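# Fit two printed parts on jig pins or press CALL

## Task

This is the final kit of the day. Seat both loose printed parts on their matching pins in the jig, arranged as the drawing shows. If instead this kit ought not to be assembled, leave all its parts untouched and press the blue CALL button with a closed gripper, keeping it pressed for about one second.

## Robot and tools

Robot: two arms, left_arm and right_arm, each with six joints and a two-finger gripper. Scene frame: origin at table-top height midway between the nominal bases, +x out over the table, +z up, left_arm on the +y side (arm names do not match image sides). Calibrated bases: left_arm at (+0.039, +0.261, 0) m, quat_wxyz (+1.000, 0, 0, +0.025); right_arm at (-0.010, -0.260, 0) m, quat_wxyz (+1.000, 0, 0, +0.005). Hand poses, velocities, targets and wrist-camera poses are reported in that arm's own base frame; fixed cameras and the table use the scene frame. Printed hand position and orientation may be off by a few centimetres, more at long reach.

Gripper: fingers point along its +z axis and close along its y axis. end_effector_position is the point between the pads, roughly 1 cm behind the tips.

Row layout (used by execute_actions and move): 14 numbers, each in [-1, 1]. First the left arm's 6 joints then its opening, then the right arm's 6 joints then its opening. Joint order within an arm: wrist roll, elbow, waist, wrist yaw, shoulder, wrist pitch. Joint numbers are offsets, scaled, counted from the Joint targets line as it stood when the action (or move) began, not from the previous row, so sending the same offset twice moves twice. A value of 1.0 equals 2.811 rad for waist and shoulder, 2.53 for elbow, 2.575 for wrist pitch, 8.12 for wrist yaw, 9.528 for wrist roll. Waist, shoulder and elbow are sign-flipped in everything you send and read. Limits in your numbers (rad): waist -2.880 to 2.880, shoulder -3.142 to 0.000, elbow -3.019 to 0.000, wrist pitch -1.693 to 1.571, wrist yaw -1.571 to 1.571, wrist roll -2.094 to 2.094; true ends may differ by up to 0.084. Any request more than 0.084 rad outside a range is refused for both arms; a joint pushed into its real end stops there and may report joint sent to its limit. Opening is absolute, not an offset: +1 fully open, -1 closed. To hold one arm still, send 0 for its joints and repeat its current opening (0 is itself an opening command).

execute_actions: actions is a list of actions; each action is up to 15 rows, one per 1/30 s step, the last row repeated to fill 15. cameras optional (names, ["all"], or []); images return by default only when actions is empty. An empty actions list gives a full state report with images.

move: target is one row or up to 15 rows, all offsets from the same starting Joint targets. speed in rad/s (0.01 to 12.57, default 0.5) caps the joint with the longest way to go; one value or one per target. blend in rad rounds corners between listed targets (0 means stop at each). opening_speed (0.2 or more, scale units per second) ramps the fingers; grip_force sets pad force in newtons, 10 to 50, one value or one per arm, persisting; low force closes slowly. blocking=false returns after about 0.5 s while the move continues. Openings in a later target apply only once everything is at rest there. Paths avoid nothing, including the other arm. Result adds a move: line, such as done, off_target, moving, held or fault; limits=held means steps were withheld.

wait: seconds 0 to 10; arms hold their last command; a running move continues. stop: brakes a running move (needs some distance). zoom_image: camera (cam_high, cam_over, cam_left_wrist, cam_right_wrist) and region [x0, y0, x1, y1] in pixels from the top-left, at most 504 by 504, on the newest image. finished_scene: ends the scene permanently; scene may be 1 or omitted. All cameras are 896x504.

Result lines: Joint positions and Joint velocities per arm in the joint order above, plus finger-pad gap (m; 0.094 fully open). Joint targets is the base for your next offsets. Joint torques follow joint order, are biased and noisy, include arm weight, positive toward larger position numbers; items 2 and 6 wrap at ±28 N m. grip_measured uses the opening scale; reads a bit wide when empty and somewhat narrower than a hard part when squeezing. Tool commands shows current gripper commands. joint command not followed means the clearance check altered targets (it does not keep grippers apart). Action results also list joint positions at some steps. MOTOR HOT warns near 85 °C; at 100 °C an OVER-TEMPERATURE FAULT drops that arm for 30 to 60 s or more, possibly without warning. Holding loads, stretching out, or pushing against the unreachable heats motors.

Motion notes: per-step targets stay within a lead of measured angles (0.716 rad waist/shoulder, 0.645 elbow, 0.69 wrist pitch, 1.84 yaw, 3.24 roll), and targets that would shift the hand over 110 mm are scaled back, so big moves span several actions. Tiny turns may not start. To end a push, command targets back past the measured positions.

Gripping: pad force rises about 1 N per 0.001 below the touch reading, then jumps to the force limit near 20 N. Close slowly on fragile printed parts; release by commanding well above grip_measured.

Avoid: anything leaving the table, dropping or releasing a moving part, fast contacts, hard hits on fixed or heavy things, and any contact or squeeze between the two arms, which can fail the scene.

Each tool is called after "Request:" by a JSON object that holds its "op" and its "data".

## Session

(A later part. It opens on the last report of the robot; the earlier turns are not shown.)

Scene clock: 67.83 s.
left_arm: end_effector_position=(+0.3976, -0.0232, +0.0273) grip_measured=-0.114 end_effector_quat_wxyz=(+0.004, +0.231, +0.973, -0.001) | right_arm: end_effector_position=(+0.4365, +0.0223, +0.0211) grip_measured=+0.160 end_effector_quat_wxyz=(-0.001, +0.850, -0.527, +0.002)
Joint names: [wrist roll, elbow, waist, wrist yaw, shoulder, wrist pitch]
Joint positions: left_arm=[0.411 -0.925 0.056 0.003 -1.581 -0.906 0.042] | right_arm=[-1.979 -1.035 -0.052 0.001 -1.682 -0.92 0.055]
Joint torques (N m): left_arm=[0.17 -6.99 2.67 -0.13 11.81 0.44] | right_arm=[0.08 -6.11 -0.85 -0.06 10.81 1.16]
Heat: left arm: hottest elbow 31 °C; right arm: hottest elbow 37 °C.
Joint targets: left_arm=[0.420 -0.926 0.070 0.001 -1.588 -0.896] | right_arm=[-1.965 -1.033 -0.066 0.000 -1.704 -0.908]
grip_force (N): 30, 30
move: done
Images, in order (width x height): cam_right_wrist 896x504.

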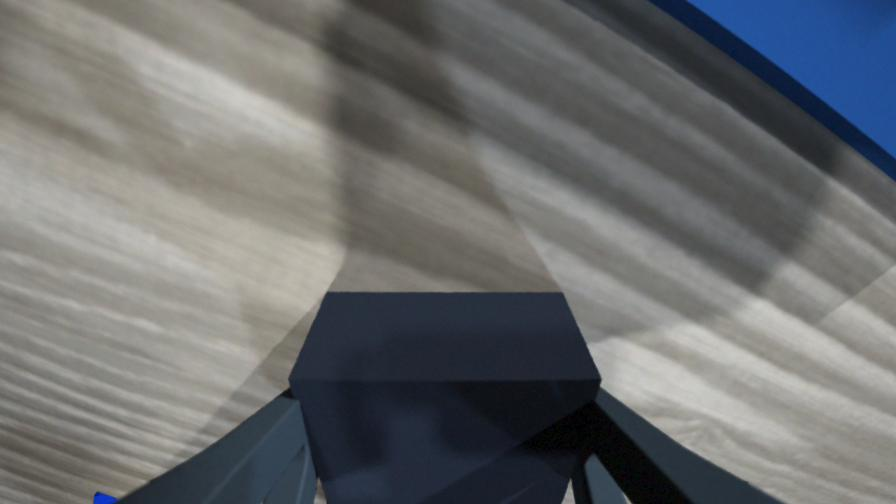

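Request:
{"op": "move", "data": {"target": [[0,0,0,0,0.0889,0,-0.4,0,0,0,0,0.0889,0,-0.2],[0,-0.1478,0,0,0.138,0.4645,-0.4,0,-0.1055,0,0,0.1793,0.4691,-0.2]], "speed": [0.3,0.8], "blend": [0.05,0], "cameras": ["all"]}}

Scene clock: 72.90 s.
left_arm: end_effector_position=(+0.5737, -0.0330, +0.5845) grip_measured=-0.115 end_effector_quat_wxyz=(+0.789, +0.139, +0.581, +0.141) | right_arm: end_effector_position=(+0.5698, +0.0293, +0.5948) grip_measured=+0.160 end_effector_quat_wxyz=(-0.461, +0.502, -0.312, +0.662)
Joint names: [wrist roll, elbow, waist, wrist yaw, shoulder, wrist pitch]
Joint positions: left_arm=[0.411 -1.23 0.056 0.003 -1.218 0.279 0.042] | right_arm=[-1.977 -1.241 -0.052 0.001 -1.211 0.274 0.055]
Joint torques (N m): left_arm=[0.16 -16.38 2.73 -0.18 12.34 2.07] | right_arm=[0.13 -13.31 -0.97 0.01 9.41 3.11]
Heat: left arm: hottest elbow 32 °C; right arm: hottest elbow 38 °C.
Joint targets: left_arm=[0.420 -1.300 0.070 0.001 -1.200 0.300] | right_arm=[-1.965 -1.299 -0.066 0.000 -1.200 0.300]
grip_force (N): 30, 30
move: off_target (left_arm, right_arm); left_arm: the elbow is farthest, 0.070 rad from its target; right_arm: the elbow is farthest, 0.059 rad from its target

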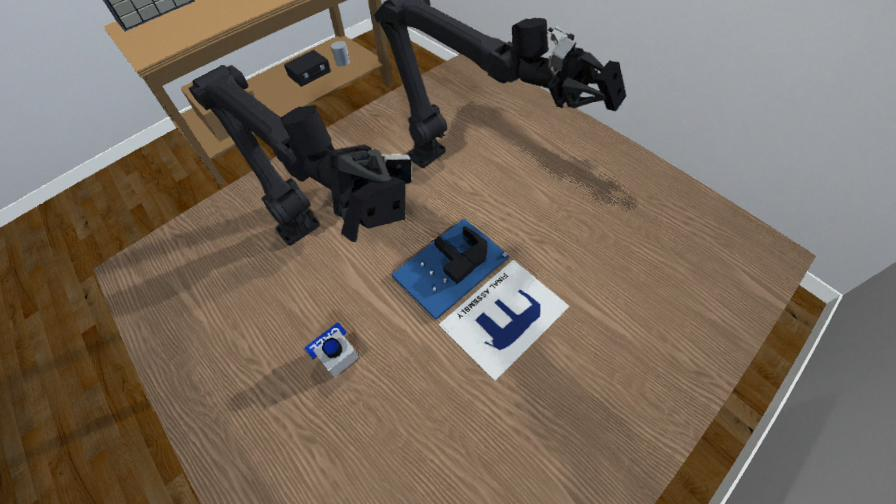

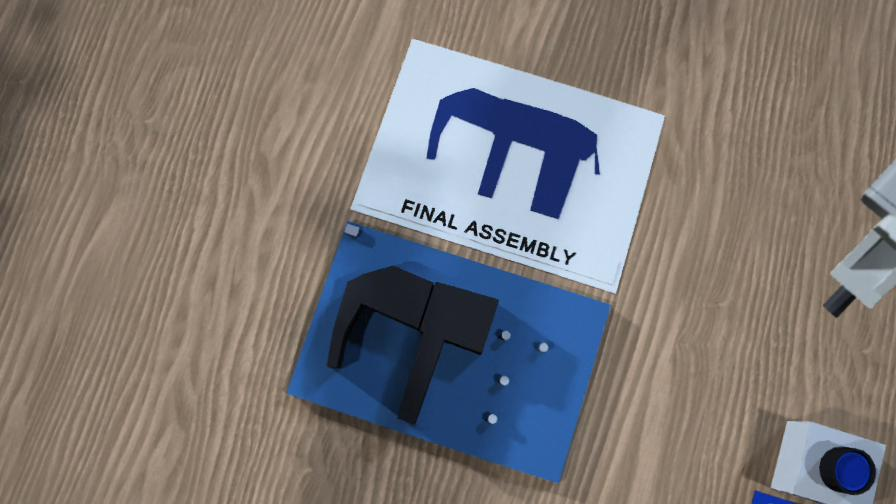

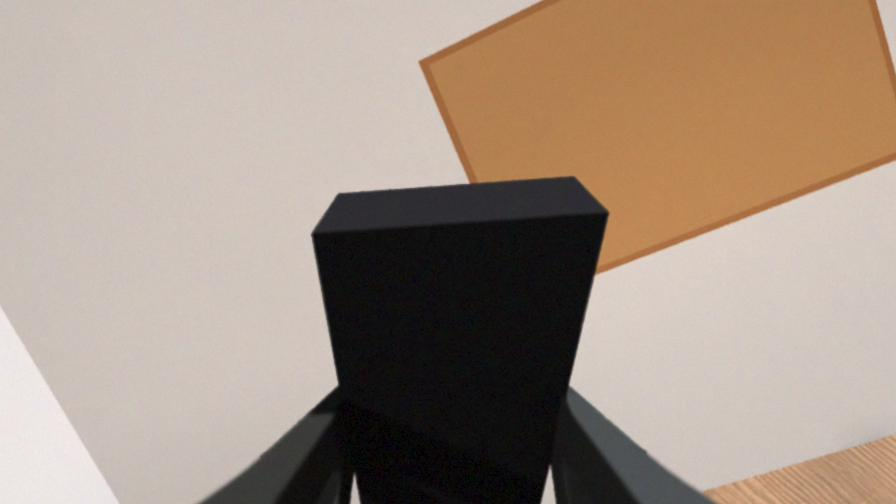

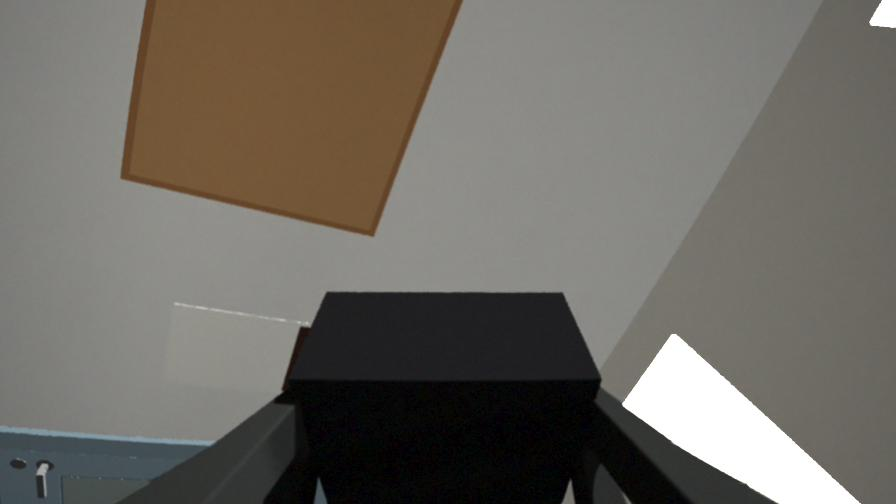

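Holes visible. Zoom, including unobstructed jig.

Request:
{"op": "zoom_image", "data": {"camera": "cam_high", "region": [320, 145, 430, 250]}}

Request:
{"op": "zoom_image", "data": {"camera": "cam_high", "region": [550, 40, 650, 125]}}

Request:
{"op": "zoom_image", "data": {"camera": "cam_over", "region": [410, 260, 620, 450]}}

Scaled by 4.582 from the camera's 896x504 image, which has a finer 1280x720 frame.

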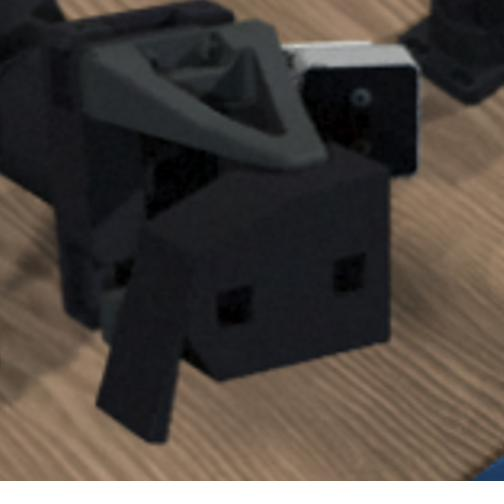

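Scaled by 5.040 from the camera's 896x504 image, which has a finer 1280x720 frame.

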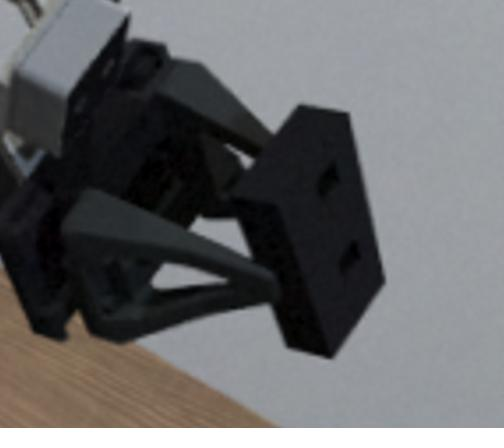

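Scaled by 2.400 from the camera's 896x504 image, which has a finer 1280x720 frame.

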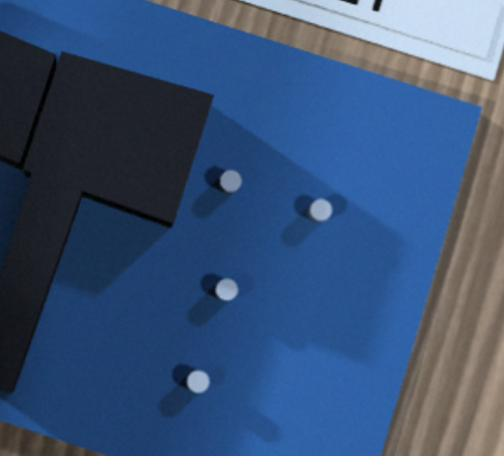

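Request:
{"op": "move", "data": {"target": [[0,0.0391,0,0,0,-0.7262,-0.4,0.069,0.0391,-0.0699,0,0,-0.7262,-0.2],[0,0.0391,0,0,0,-0.7262,-0.4,0.069,0.0095,-0.0699,0,-0.1715,-0.5685,-0.2]], "speed": [0.9,0.5], "blend": [0.1,0], "cameras": ["all"]}}

Scene clock: 80.77 s.
left_arm: end_effector_position=(+0.3324, -0.0196, +0.2529) grip_measured=-0.114 end_effector_quat_wxyz=(-0.007, +0.232, +0.973, -0.003) | right_arm: end_effector_position=(+0.4457, +0.1127, +0.0854) grip_measured=+0.160 end_effector_quat_wxyz=(+0.024, +0.707, -0.707, -0.014)
Joint names: [wrist roll, elbow, waist, wrist yaw, shoulder, wrist pitch]
Joint positions: left_arm=[0.413 -1.196 0.056 0.003 -1.218 -1.563 0.042] | right_arm=[-1.322 -1.227 -0.249 0.001 -1.678 -1.176 0.055]
Joint torques (N m): left_arm=[0.16 -9.43 2.9 -0.12 10.34 -0.18] | right_arm=[0.07 -10.54 -0.91 -0.05 13.22 1.07]
Heat: left arm: hottest elbow 33 °C; right arm: hottest elbow 41 °C.
Joint targets: left_arm=[0.420 -1.201 0.070 0.001 -1.199 -1.570] | right_arm=[-1.308 -1.276 -0.263 0.000 -1.682 -1.164]
grip_force (N): 30, 30
move: off_target (right_arm); right_arm: the elbow is farthest, 0.048 rad from its target

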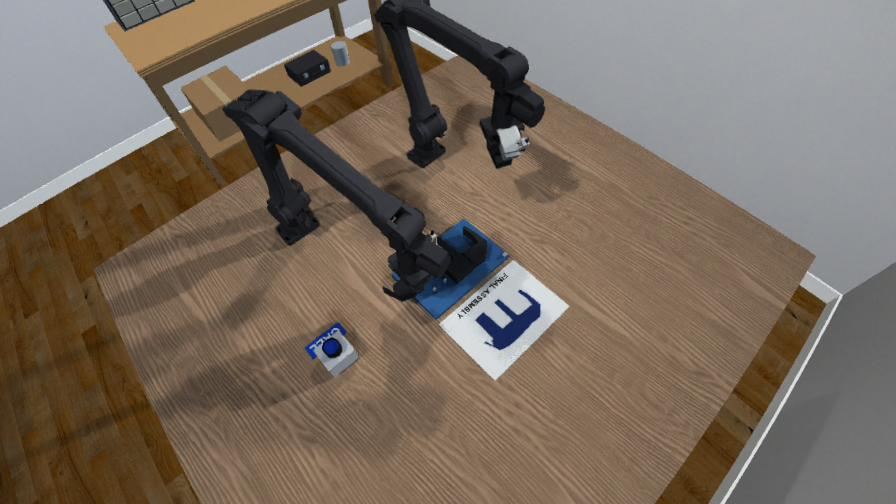

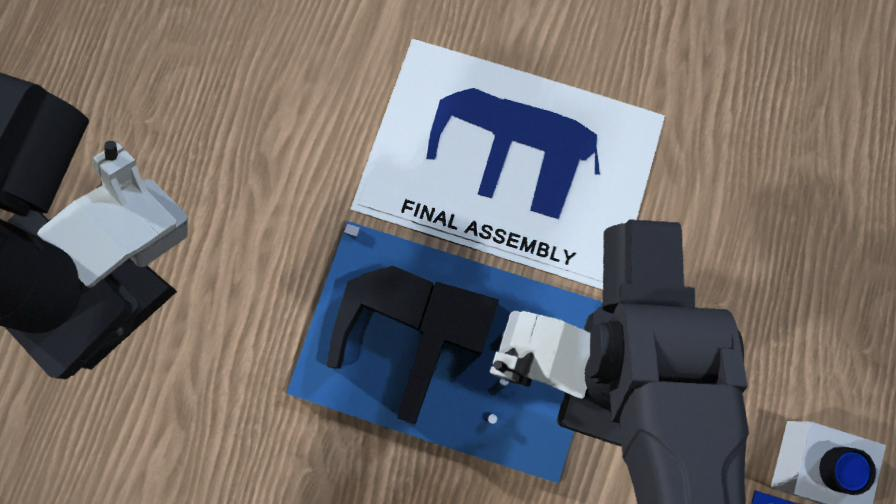

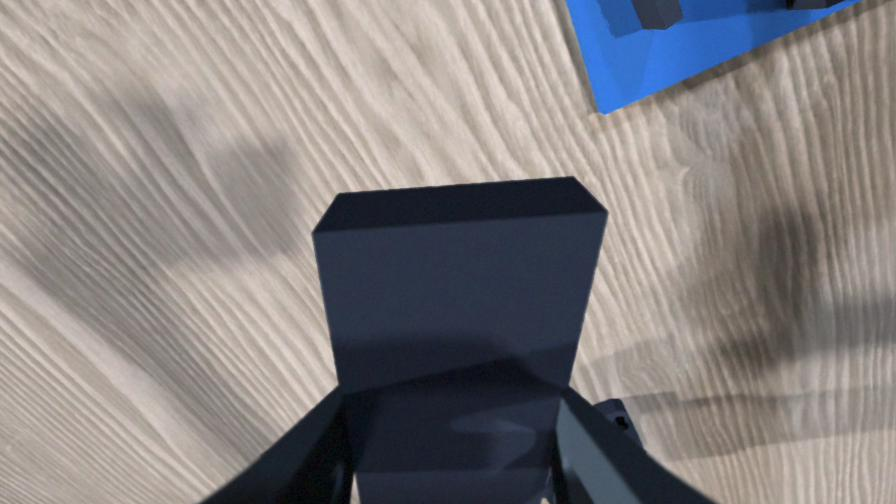

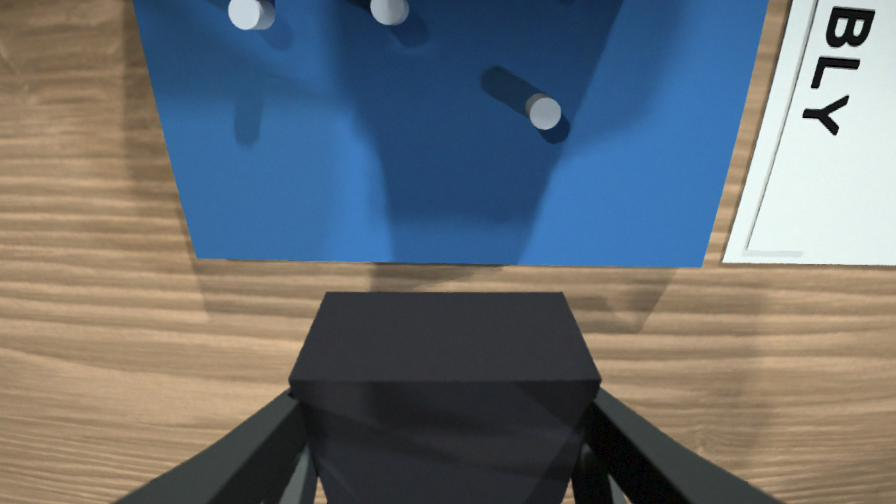

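Request:
{"op": "move", "data": {"target": [0,0,0,0,0,0,-0.4,0.0113,-0.03,-0.0221,0,-0.0075,0.0016,-0.2], "speed": 0.2, "cameras": ["cam_over","cam_right_wrist"]}}

Scene clock: 87.37 s.
left_arm: end_effector_position=(+0.3324, -0.0196, +0.2529) grip_measured=-0.114 end_effector_quat_wxyz=(-0.007, +0.232, +0.973, -0.003) | right_arm: end_effector_position=(+0.4667, +0.1513, +0.1083) grip_measured=+0.160 end_effector_quat_wxyz=(-0.007, +0.692, -0.722, +0.004)
Joint names: [wrist roll, elbow, waist, wrist yaw, shoulder, wrist pitch]
Joint positions: left_arm=[0.413 -1.196 0.056 0.003 -1.218 -1.563 0.042] | right_arm=[-1.214 -1.302 -0.315 0 -1.685 -1.171 0.055]
Joint torques (N m): left_arm=[0.15 -9.22 2.49 -0.11 10.4 -0.16] | right_arm=[0.11 -11 -0.44 -0.04 12.51 1.2]
Heat: left arm: hottest elbow 33 °C; right arm: hottest elbow 40 °C.
Joint targets: left_arm=[0.420 -1.201 0.070 0.001 -1.199 -1.570] | right_arm=[-1.200 -1.351 -0.325 0.000 -1.703 -1.159]
grip_force (N): 30, 30
move: off_target (right_arm); right_arm: the elbow is farthest, 0.050 rad from its target
Images, in order (width x height): cam_over 896x504, cam_right_wrist 896x504.

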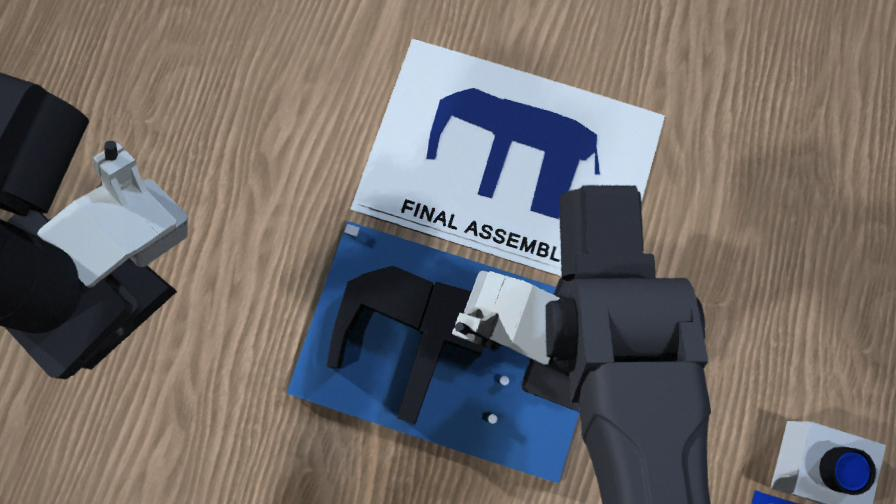

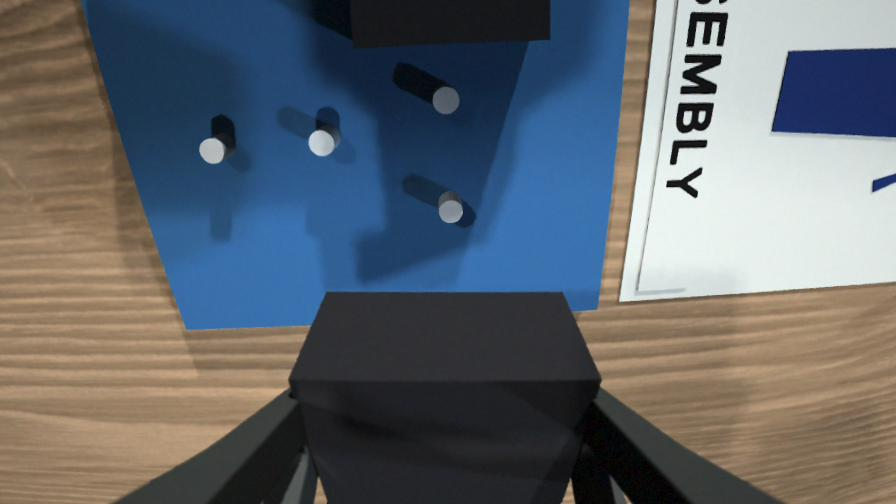

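Request:
{"op": "move", "data": {"target": [[0,0,0,0,0,0,-0.4,0,0,0,0,0.1067,0,-0.2],[0,0,0,0,0,0,-0.4,0,0.02,0.4002,0,0.1789,0.6831,-0.2]], "speed": [0.4,1.0], "blend": [0.05,0], "cameras": ["cam_high","cam_over"]}}

Scene clock: 97.13 s.
left_arm: end_effector_position=(+0.3324, -0.0196, +0.2529) grip_measured=-0.114 end_effector_quat_wxyz=(-0.007, +0.232, +0.973, -0.003) | right_arm: end_effector_position=(+0.3681, -0.3756, +0.6962) grip_measured=+0.160 end_effector_quat_wxyz=(-0.483, +0.090, -0.428, +0.759)
Joint names: [wrist roll, elbow, waist, wrist yaw, shoulder, wrist pitch]
Joint positions: left_arm=[0.413 -1.196 0.056 0.003 -1.218 -1.563 0.042] | right_arm=[-1.213 -1.297 0.794 0.001 -1.206 0.576 0.055]
Joint torques (N m): left_arm=[0.16 -9.37 2.96 -0.11 10.4 -0.35] | right_arm=[0.14 -9.03 0.56 0.06 8.23 2.59]
Heat: left arm: hottest elbow 33 °C; right arm: hottest elbow 41 °C.
Joint targets: left_arm=[0.420 -1.201 0.070 0.001 -1.199 -1.570] | right_arm=[-1.200 -1.301 0.800 0.000 -1.200 0.599]
grip_force (N): 30, 30
move: done
Images, in order (width x height): cam_high 896x504, cam_over 896x504.

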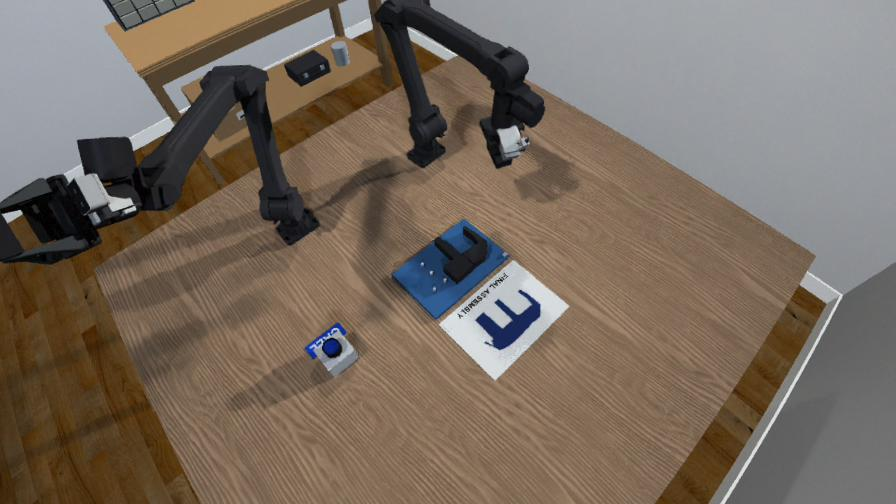

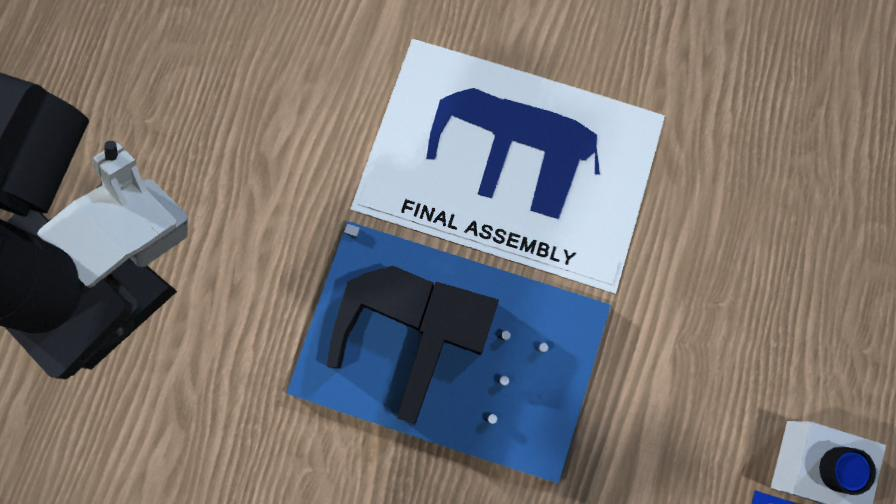

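Request:
{"op": "move", "data": {"target": [0,0,0,0,0,0,-0.4,0,0,-0.3202,0.0862,0,0,-0.2], "speed": 0.8, "cameras": ["cam_high"]}}

Scene clock: 99.33 s.
left_arm: end_effector_position=(+0.3324, -0.0196, +0.2529) grip_measured=-0.114 end_effector_quat_wxyz=(-0.007, +0.232, +0.973, -0.003) | right_arm: end_effector_position=(+0.5023, -0.0650, +0.6710) grip_measured=+0.160 end_effector_quat_wxyz=(+0.637, -0.005, +0.513, -0.575)
Joint names: [wrist roll, elbow, waist, wrist yaw, shoulder, wrist pitch]
Joint positions: left_arm=[0.413 -1.196 0.056 0.003 -1.218 -1.563 0.042] | right_arm=[-1.213 -1.297 -0.095 0.699 -1.206 0.576 0.055]
Joint torques (N m): left_arm=[0.18 -9.22 2.49 -0.13 10.34 -0.24] | right_arm=[0.13 -9.01 -0.15 -0.21 8 2.5]
Heat: left arm: hottest elbow 33 °C; right arm: hottest elbow 41 °C.
Joint targets: left_arm=[0.420 -1.201 0.070 0.001 -1.199 -1.570] | right_arm=[-1.200 -1.301 -0.100 0.700 -1.200 0.599]
grip_force (N): 30, 30
move: done
Images, in order (width x height): cam_high 896x504.

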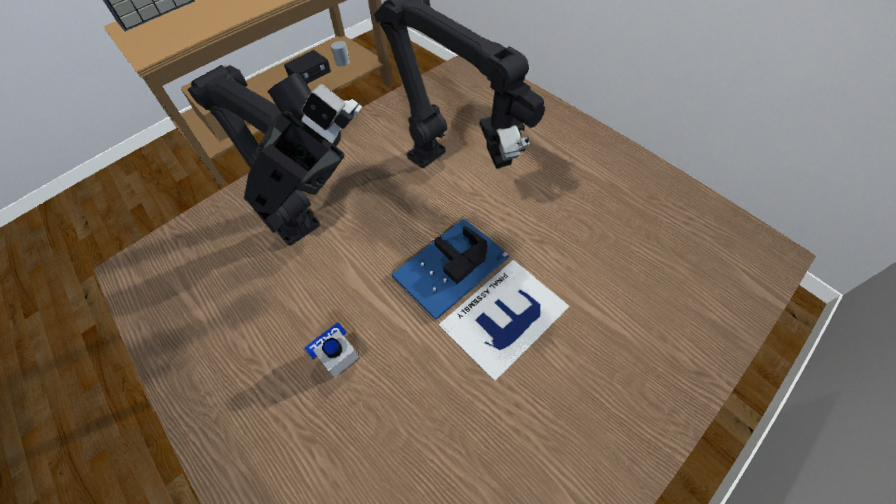

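Request:
{"op": "zoom_image", "data": {"camera": "cam_high", "region": [230, 115, 350, 235]}}

Request:
{"op": "zoom_image", "data": {"camera": "cam_high", "region": [238, 140, 308, 210]}}

Scaled by 4.200 from the camera's 896x504 image, which has a finer 1280x720 frame.

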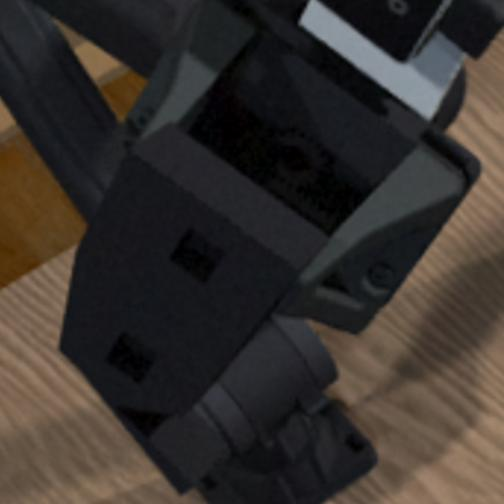

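Scaled by 7.200 from the camera's 896x504 image, which has a finer 1280x720 frame.

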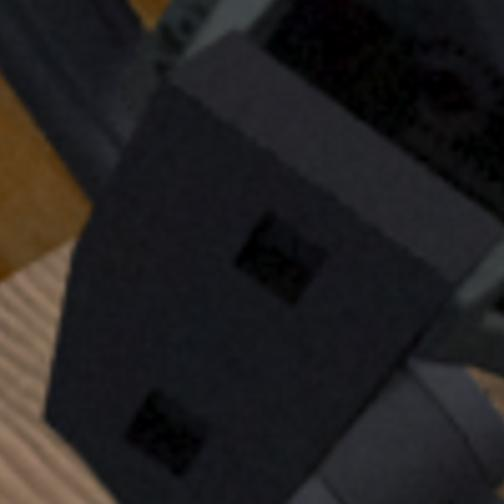

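Request:
{"op": "move", "data": {"target": [[0,0,0,0,0,0,-0.4,-0.0063,0,-0.0729,-0.0862,-0.0711,-0.8035,-0.2],[0,0,0,0,0,0,-0.4,-0.0063,0.0213,-0.0729,-0.0862,-0.1982,-0.6404,-0.2]], "speed": [0.9,0.35], "blend": [0.08,0], "cameras": ["cam_right_wrist"]}}

Scene clock: 107.00 s.
left_arm: end_effector_position=(+0.3324, -0.0196, +0.2529) grip_measured=-0.114 end_effector_quat_wxyz=(-0.007, +0.232, +0.973, -0.003) | right_arm: end_effector_position=(+0.4692, +0.1405, +0.0574) grip_measured=+0.160 end_effector_quat_wxyz=(+0.000, +0.695, -0.719, +0.001)
Joint names: [wrist roll, elbow, waist, wrist yaw, shoulder, wrist pitch]
Joint positions: left_arm=[0.413 -1.196 0.056 0.003 -1.218 -1.563 0.042] | right_arm=[-1.245 -1.242 -0.292 0.001 -1.749 -1.063 0.055]
Joint torques (N m): left_arm=[0.15 -9.25 2.78 -0.14 10.7 -0.23] | right_arm=[-0.25 -7.35 -0.67 -0.09 14.15 1.25]
Heat: left arm: hottest elbow 33 °C; right arm: hottest elbow 41 °C.
Joint targets: left_arm=[0.420 -1.201 0.070 0.001 -1.199 -1.570] | right_arm=[-1.260 -1.247 -0.305 0.000 -1.757 -1.050]
grip_force (N): 30, 30
move: done
Images, in order (width x height): cam_right_wrist 896x504.

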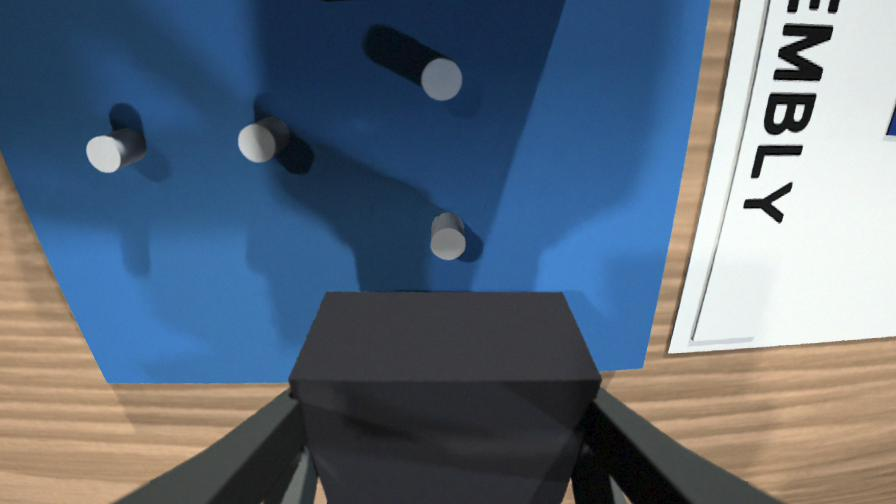

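Request:
{"op": "move", "data": {"target": [[0,0,0,0,0,0,-0.4,0,0,0,0,0.0142,0,-0.2],[0,0,0,0,0,0,-0.4,0.0147,-0.0561,-0.0391,0,-0.0164,-0.0214,-0.2]], "speed": [0.15,0.15], "blend": [0.01,0], "cameras": ["all"]}}

Scene clock: 111.03 s.
left_arm: end_effector_position=(+0.3324, -0.0196, +0.2529) grip_measured=-0.114 end_effector_quat_wxyz=(-0.007, +0.232, +0.973, -0.003) | right_arm: end_effector_position=(+0.4784, +0.2040, +0.0720) grip_measured=+0.160 end_effector_quat_wxyz=(-0.013, +0.696, -0.718, +0.005)
Joint names: [wrist roll, elbow, waist, wrist yaw, shoulder, wrist pitch]
Joint positions: left_arm=[0.413 -1.196 0.056 0.003 -1.218 -1.563 0.042] | right_arm=[-1.134 -1.336 -0.404 0.001 -1.786 -1.093 0.055]
Joint torques (N m): left_arm=[0.16 -9.26 2.78 -0.11 10.64 -0.34] | right_arm=[0.13 -11 -0.5 -0.06 14.33 0.27]
Heat: left arm: hottest elbow 33 °C; right arm: hottest elbow 41 °C.
Joint targets: left_arm=[0.420 -1.201 0.070 0.001 -1.199 -1.570] | right_arm=[-1.120 -1.389 -0.415 0.000 -1.804 -1.105]
grip_force (N): 30, 30
move: off_target (right_arm); right_arm: the elbow is farthest, 0.053 rad from its target

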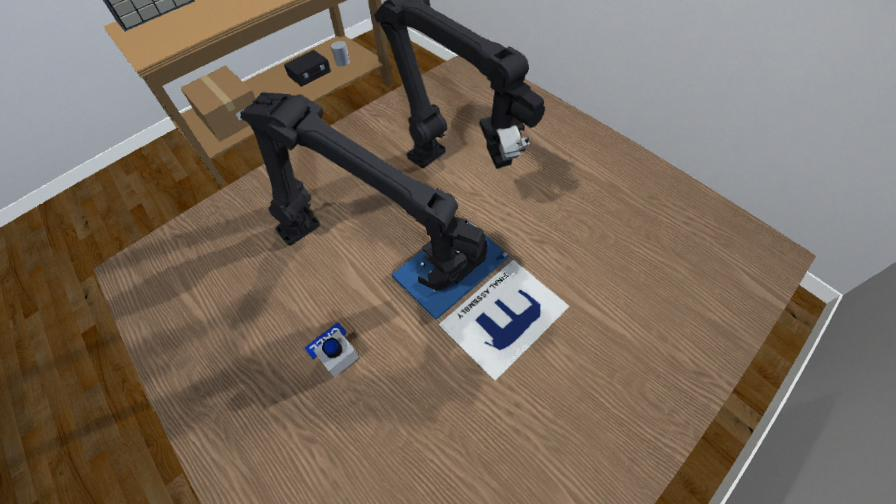

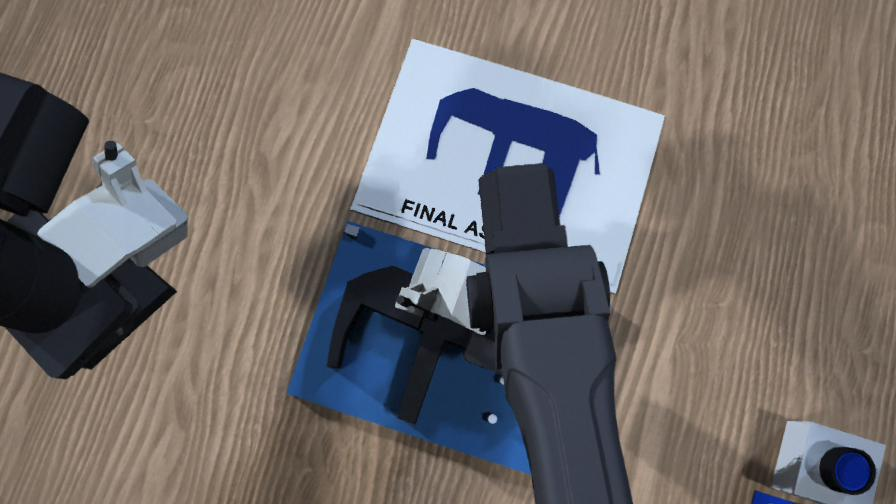

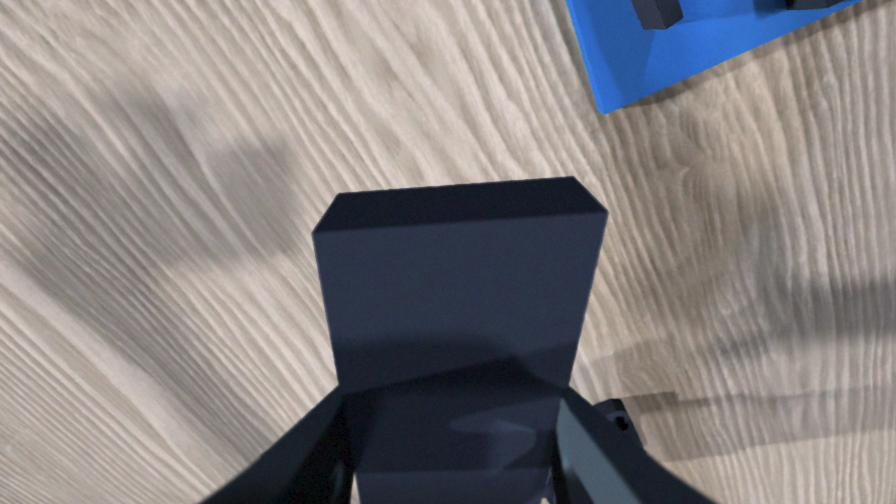

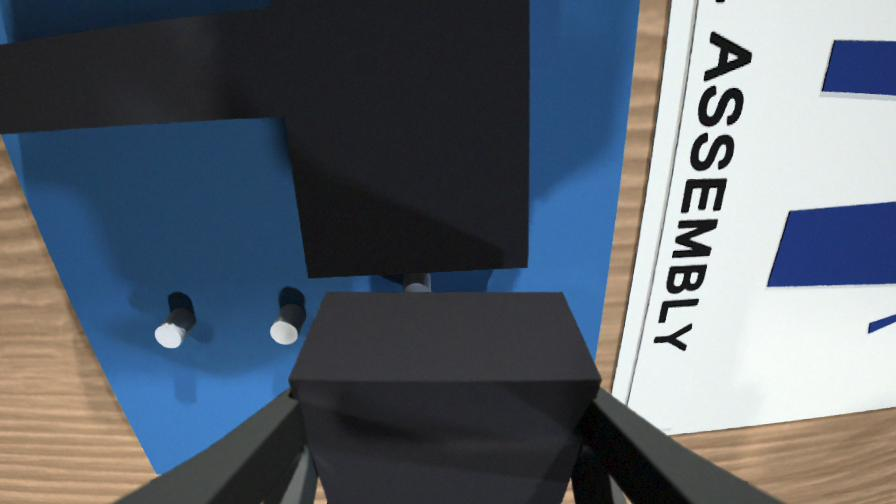

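Request:
{"op": "move", "data": {"target": [0,0,0,0,0,0,-0.4,-0.004,0.0241,0,0,-0.0057,0.0008,-0.2], "speed": 0.05, "cameras": ["cam_right_wrist"]}}

Scene clock: 116.70 s.
left_arm: end_effector_position=(+0.3324, -0.0196, +0.2529) grip_measured=-0.114 end_effector_quat_wxyz=(-0.007, +0.232, +0.973, -0.003) | right_arm: end_effector_position=(+0.4738, +0.2021, +0.0615) grip_measured=+0.160 end_effector_quat_wxyz=(-0.002, +0.699, -0.715, +0.001)
Joint names: [wrist roll, elbow, waist, wrist yaw, shoulder, wrist pitch]
Joint positions: left_arm=[0.413 -1.196 0.056 0.003 -1.218 -1.563 0.042] | right_arm=[-1.143 -1.327 -0.404 0.001 -1.801 -1.093 0.055]
Joint torques (N m): left_arm=[0.13 -9.36 2.96 -0.13 10.29 -0.29] | right_arm=[-0.24 -7.24 -0.38 -0.07 14.15 0.34]
Heat: left arm: hottest elbow 33 °C; right arm: hottest elbow 42 °C.
Joint targets: left_arm=[0.420 -1.201 0.070 0.001 -1.199 -1.570] | right_arm=[-1.158 -1.328 -0.415 0.000 -1.819 -1.103]
grip_force (N): 30, 30
move: done
Images, in order (width x height): cam_right_wrist 896x504.

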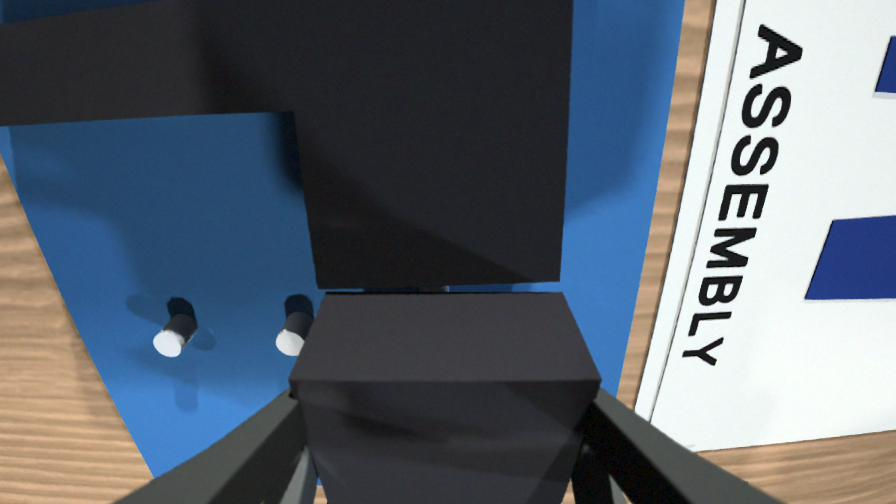

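Request:
{"op": "move", "data": {"target": [0,0,0,0,0,0,-0.4,0,0.0071,0,0,-0.0057,0.0206,-0.2], "speed": 0.05, "cameras": ["cam_right_wrist","cam_over"]}}

Scene clock: 119.90 s.
left_arm: end_effector_position=(+0.3324, -0.0196, +0.2529) grip_measured=-0.114 end_effector_quat_wxyz=(-0.007, +0.232, +0.973, -0.003) | right_arm: end_effector_position=(+0.4727, +0.2016, +0.0481) grip_measured=+0.160 end_effector_quat_wxyz=(-0.001, +0.699, -0.715, +0.001)
Joint names: [wrist roll, elbow, waist, wrist yaw, shoulder, wrist pitch]
Joint positions: left_arm=[0.413 -1.196 0.056 0.003 -1.218 -1.563 0.042] | right_arm=[-1.144 -1.309 -0.404 0.001 -1.816 -1.063 0.055]
Joint torques (N m): left_arm=[0.17 -9.35 3.08 -0.13 10.4 -0.28] | right_arm=[-0.25 -7.04 -0.67 -0.07 14.1 1.01]
Heat: left arm: hottest elbow 33 °C; right arm: hottest elbow 41 °C.
Joint targets: left_arm=[0.420 -1.201 0.070 0.001 -1.199 -1.570] | right_arm=[-1.158 -1.310 -0.415 0.000 -1.836 -1.050]
grip_force (N): 30, 30
move: done
Images, in order (width x height): cam_over 896x504, cam_right_wrist 896x504.

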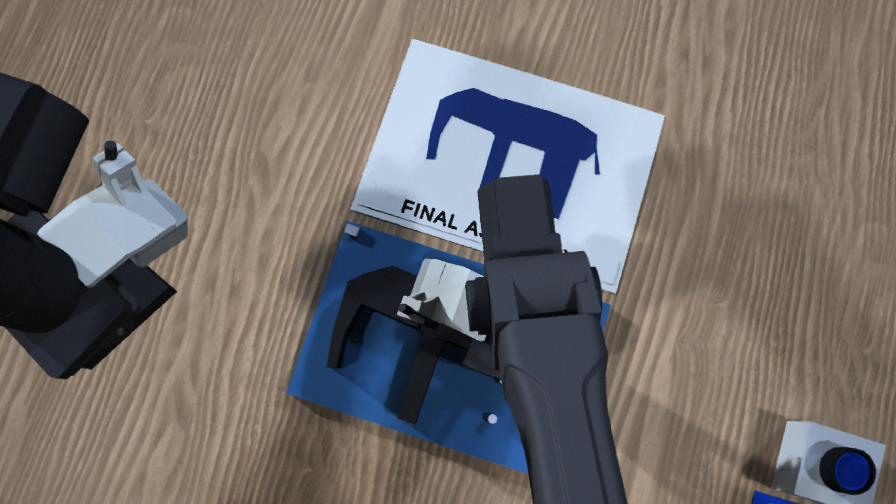

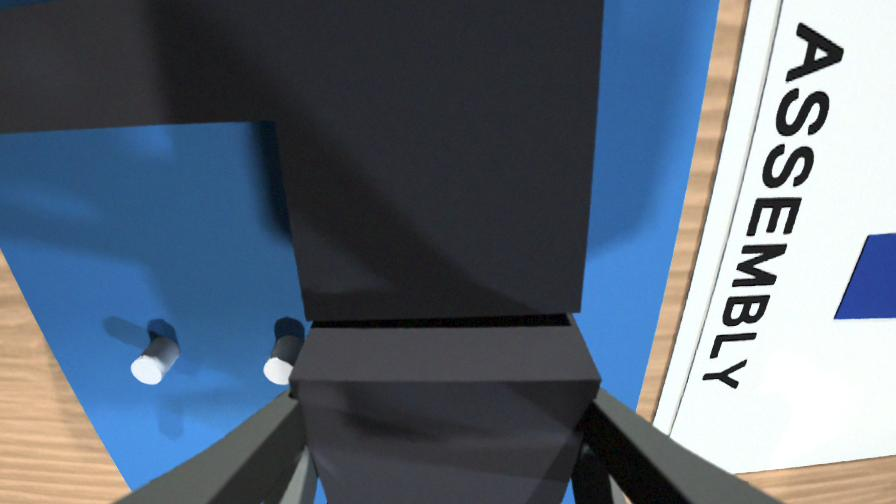

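Request:
{"op": "move", "data": {"target": [0,0,0,0,0,0,-0.4,0,0.0055,0,0,-0.0068,0.0124,-0.2], "speed": 0.02, "cameras": ["cam_right_wrist"]}}

Scene clock: 122.57 s.
left_arm: end_effector_position=(+0.3324, -0.0196, +0.2529) grip_measured=-0.114 end_effector_quat_wxyz=(-0.007, +0.232, +0.973, -0.003) | right_arm: end_effector_position=(+0.4731, +0.2018, +0.0345) grip_measured=+0.160 end_effector_quat_wxyz=(-0.001, +0.699, -0.715, +0.001)
Joint names: [wrist roll, elbow, waist, wrist yaw, shoulder, wrist pitch]
Joint positions: left_arm=[0.413 -1.196 0.056 0.003 -1.218 -1.563 0.042] | right_arm=[-1.144 -1.296 -0.404 0.001 -1.835 -1.031 0.055]
Joint torques (N m): left_arm=[0.16 -9.21 3.08 -0.13 11.11 -0.36] | right_arm=[-0.24 -6.93 -0.73 -0.05 14.56 1.21]
Heat: left arm: hottest elbow 33 °C; right arm: hottest elbow 41 °C.
Joint targets: left_arm=[0.420 -1.201 0.070 0.001 -1.199 -1.570] | right_arm=[-1.158 -1.296 -0.415 0.000 -1.855 -1.018]
grip_force (N): 30, 30
move: done
Images, in order (width x height): cam_right_wrist 896x504.

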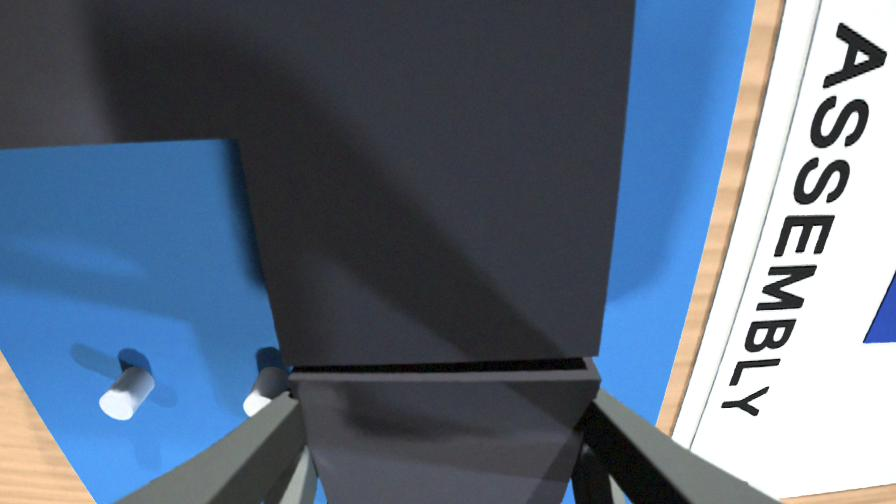

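Request:
{"op": "zoom_image", "data": {"camera": "cam_right_wrist", "region": [200, 320, 660, 504]}}

Scaled by 1.096 from the camera's 896x504 image, which has a finer 1280x720 frame.

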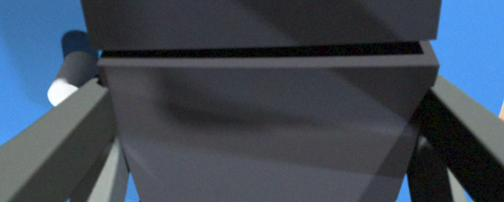

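Request:
{"op": "move", "data": {"target": [0,0,0,0,0,0,-0.4,0,0,0,0,-0.0036,0.004,-0.2], "speed": 0.02, "cameras": ["cam_right_wrist"]}}

Scene clock: 124.13 s.
left_arm: end_effector_position=(+0.3324, -0.0196, +0.2529) grip_measured=-0.114 end_effector_quat_wxyz=(-0.007, +0.232, +0.973, -0.003) | right_arm: end_effector_position=(+0.4740, +0.2021, +0.0333) grip_measured=+0.160 end_effector_quat_wxyz=(-0.002, +0.699, -0.715, +0.001)
Joint names: [wrist roll, elbow, waist, wrist yaw, shoulder, wrist pitch]
Joint positions: left_arm=[0.413 -1.196 0.056 0.003 -1.218 -1.563 0.042] | right_arm=[-1.144 -1.296 -0.404 0.001 -1.837 -1.026 0.055]
Joint torques (N m): left_arm=[0.14 -9.29 2.49 -0.12 10.64 -0.25] | right_arm=[-0.24 -6.87 -0.67 -0.05 13.57 1.57]
Heat: left arm: hottest elbow 33 °C; right arm: hottest elbow 41 °C.
Joint targets: left_arm=[0.420 -1.201 0.070 0.001 -1.199 -1.570] | right_arm=[-1.158 -1.296 -0.415 0.000 -1.865 -1.008]
grip_force (N): 30, 30
move: done
Images, in order (width x height): cam_right_wrist 896x504.

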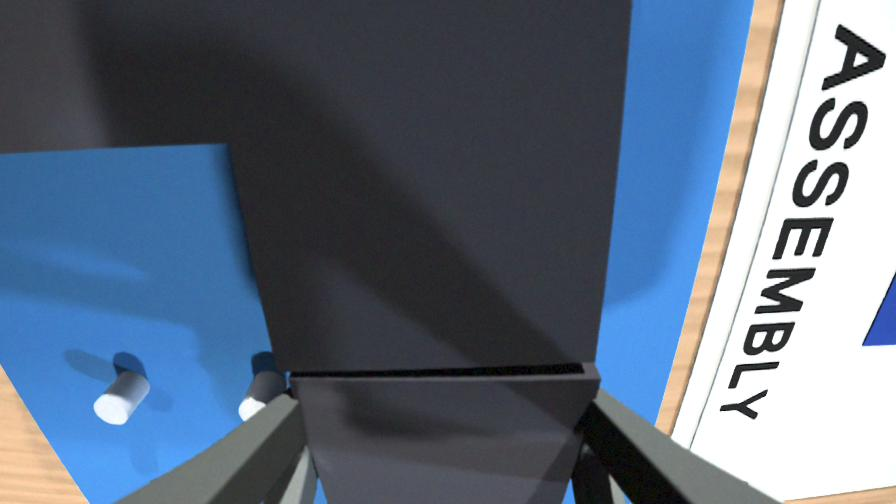

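Request:
{"op": "move", "data": {"target": [[0,0,0,0,0,0,-0.4,0,0,0,0,0.0036,-0.004,-0.2],[0,0,0,0,0,0,-0.4,0,0,0,0,0.0036,-0.004,0.32]], "speed": 0.02, "opening_speed": 0.5, "cameras": ["cam_right_wrist"]}}

Scene clock: 126.90 s.
left_arm: end_effector_position=(+0.3324, -0.0196, +0.2529) grip_measured=-0.114 end_effector_quat_wxyz=(-0.007, +0.232, +0.973, -0.003) | right_arm: end_effector_position=(+0.4741, +0.2022, +0.0333) grip_measured=+0.318 end_effector_quat_wxyz=(-0.002, +0.699, -0.715, +0.001)
Joint names: [wrist roll, elbow, waist, wrist yaw, shoulder, wrist pitch]
Joint positions: left_arm=[0.413 -1.196 0.056 0.003 -1.218 -1.563 0.042] | right_arm=[-1.144 -1.296 -0.404 0.001 -1.837 -1.026 0.062]
Joint torques (N m): left_arm=[0.16 -9.24 2.67 -0.14 10.81 -0.34] | right_arm=[-0.24 -6.83 -0.5 -0.07 14.45 1.02]
Heat: left arm: hottest elbow 33 °C; right arm: hottest elbow 40 °C.
Joint targets: left_arm=[0.420 -1.201 0.070 0.001 -1.199 -1.570] | right_arm=[-1.158 -1.296 -0.415 0.000 -1.855 -1.018]
grip_force (N): 30, 30
move: done
Images, in order (width x height): cam_right_wrist 896x504.

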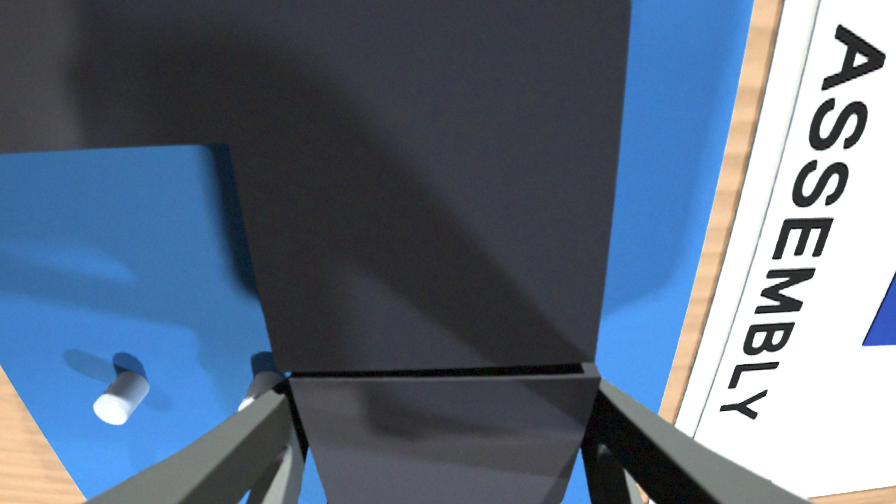

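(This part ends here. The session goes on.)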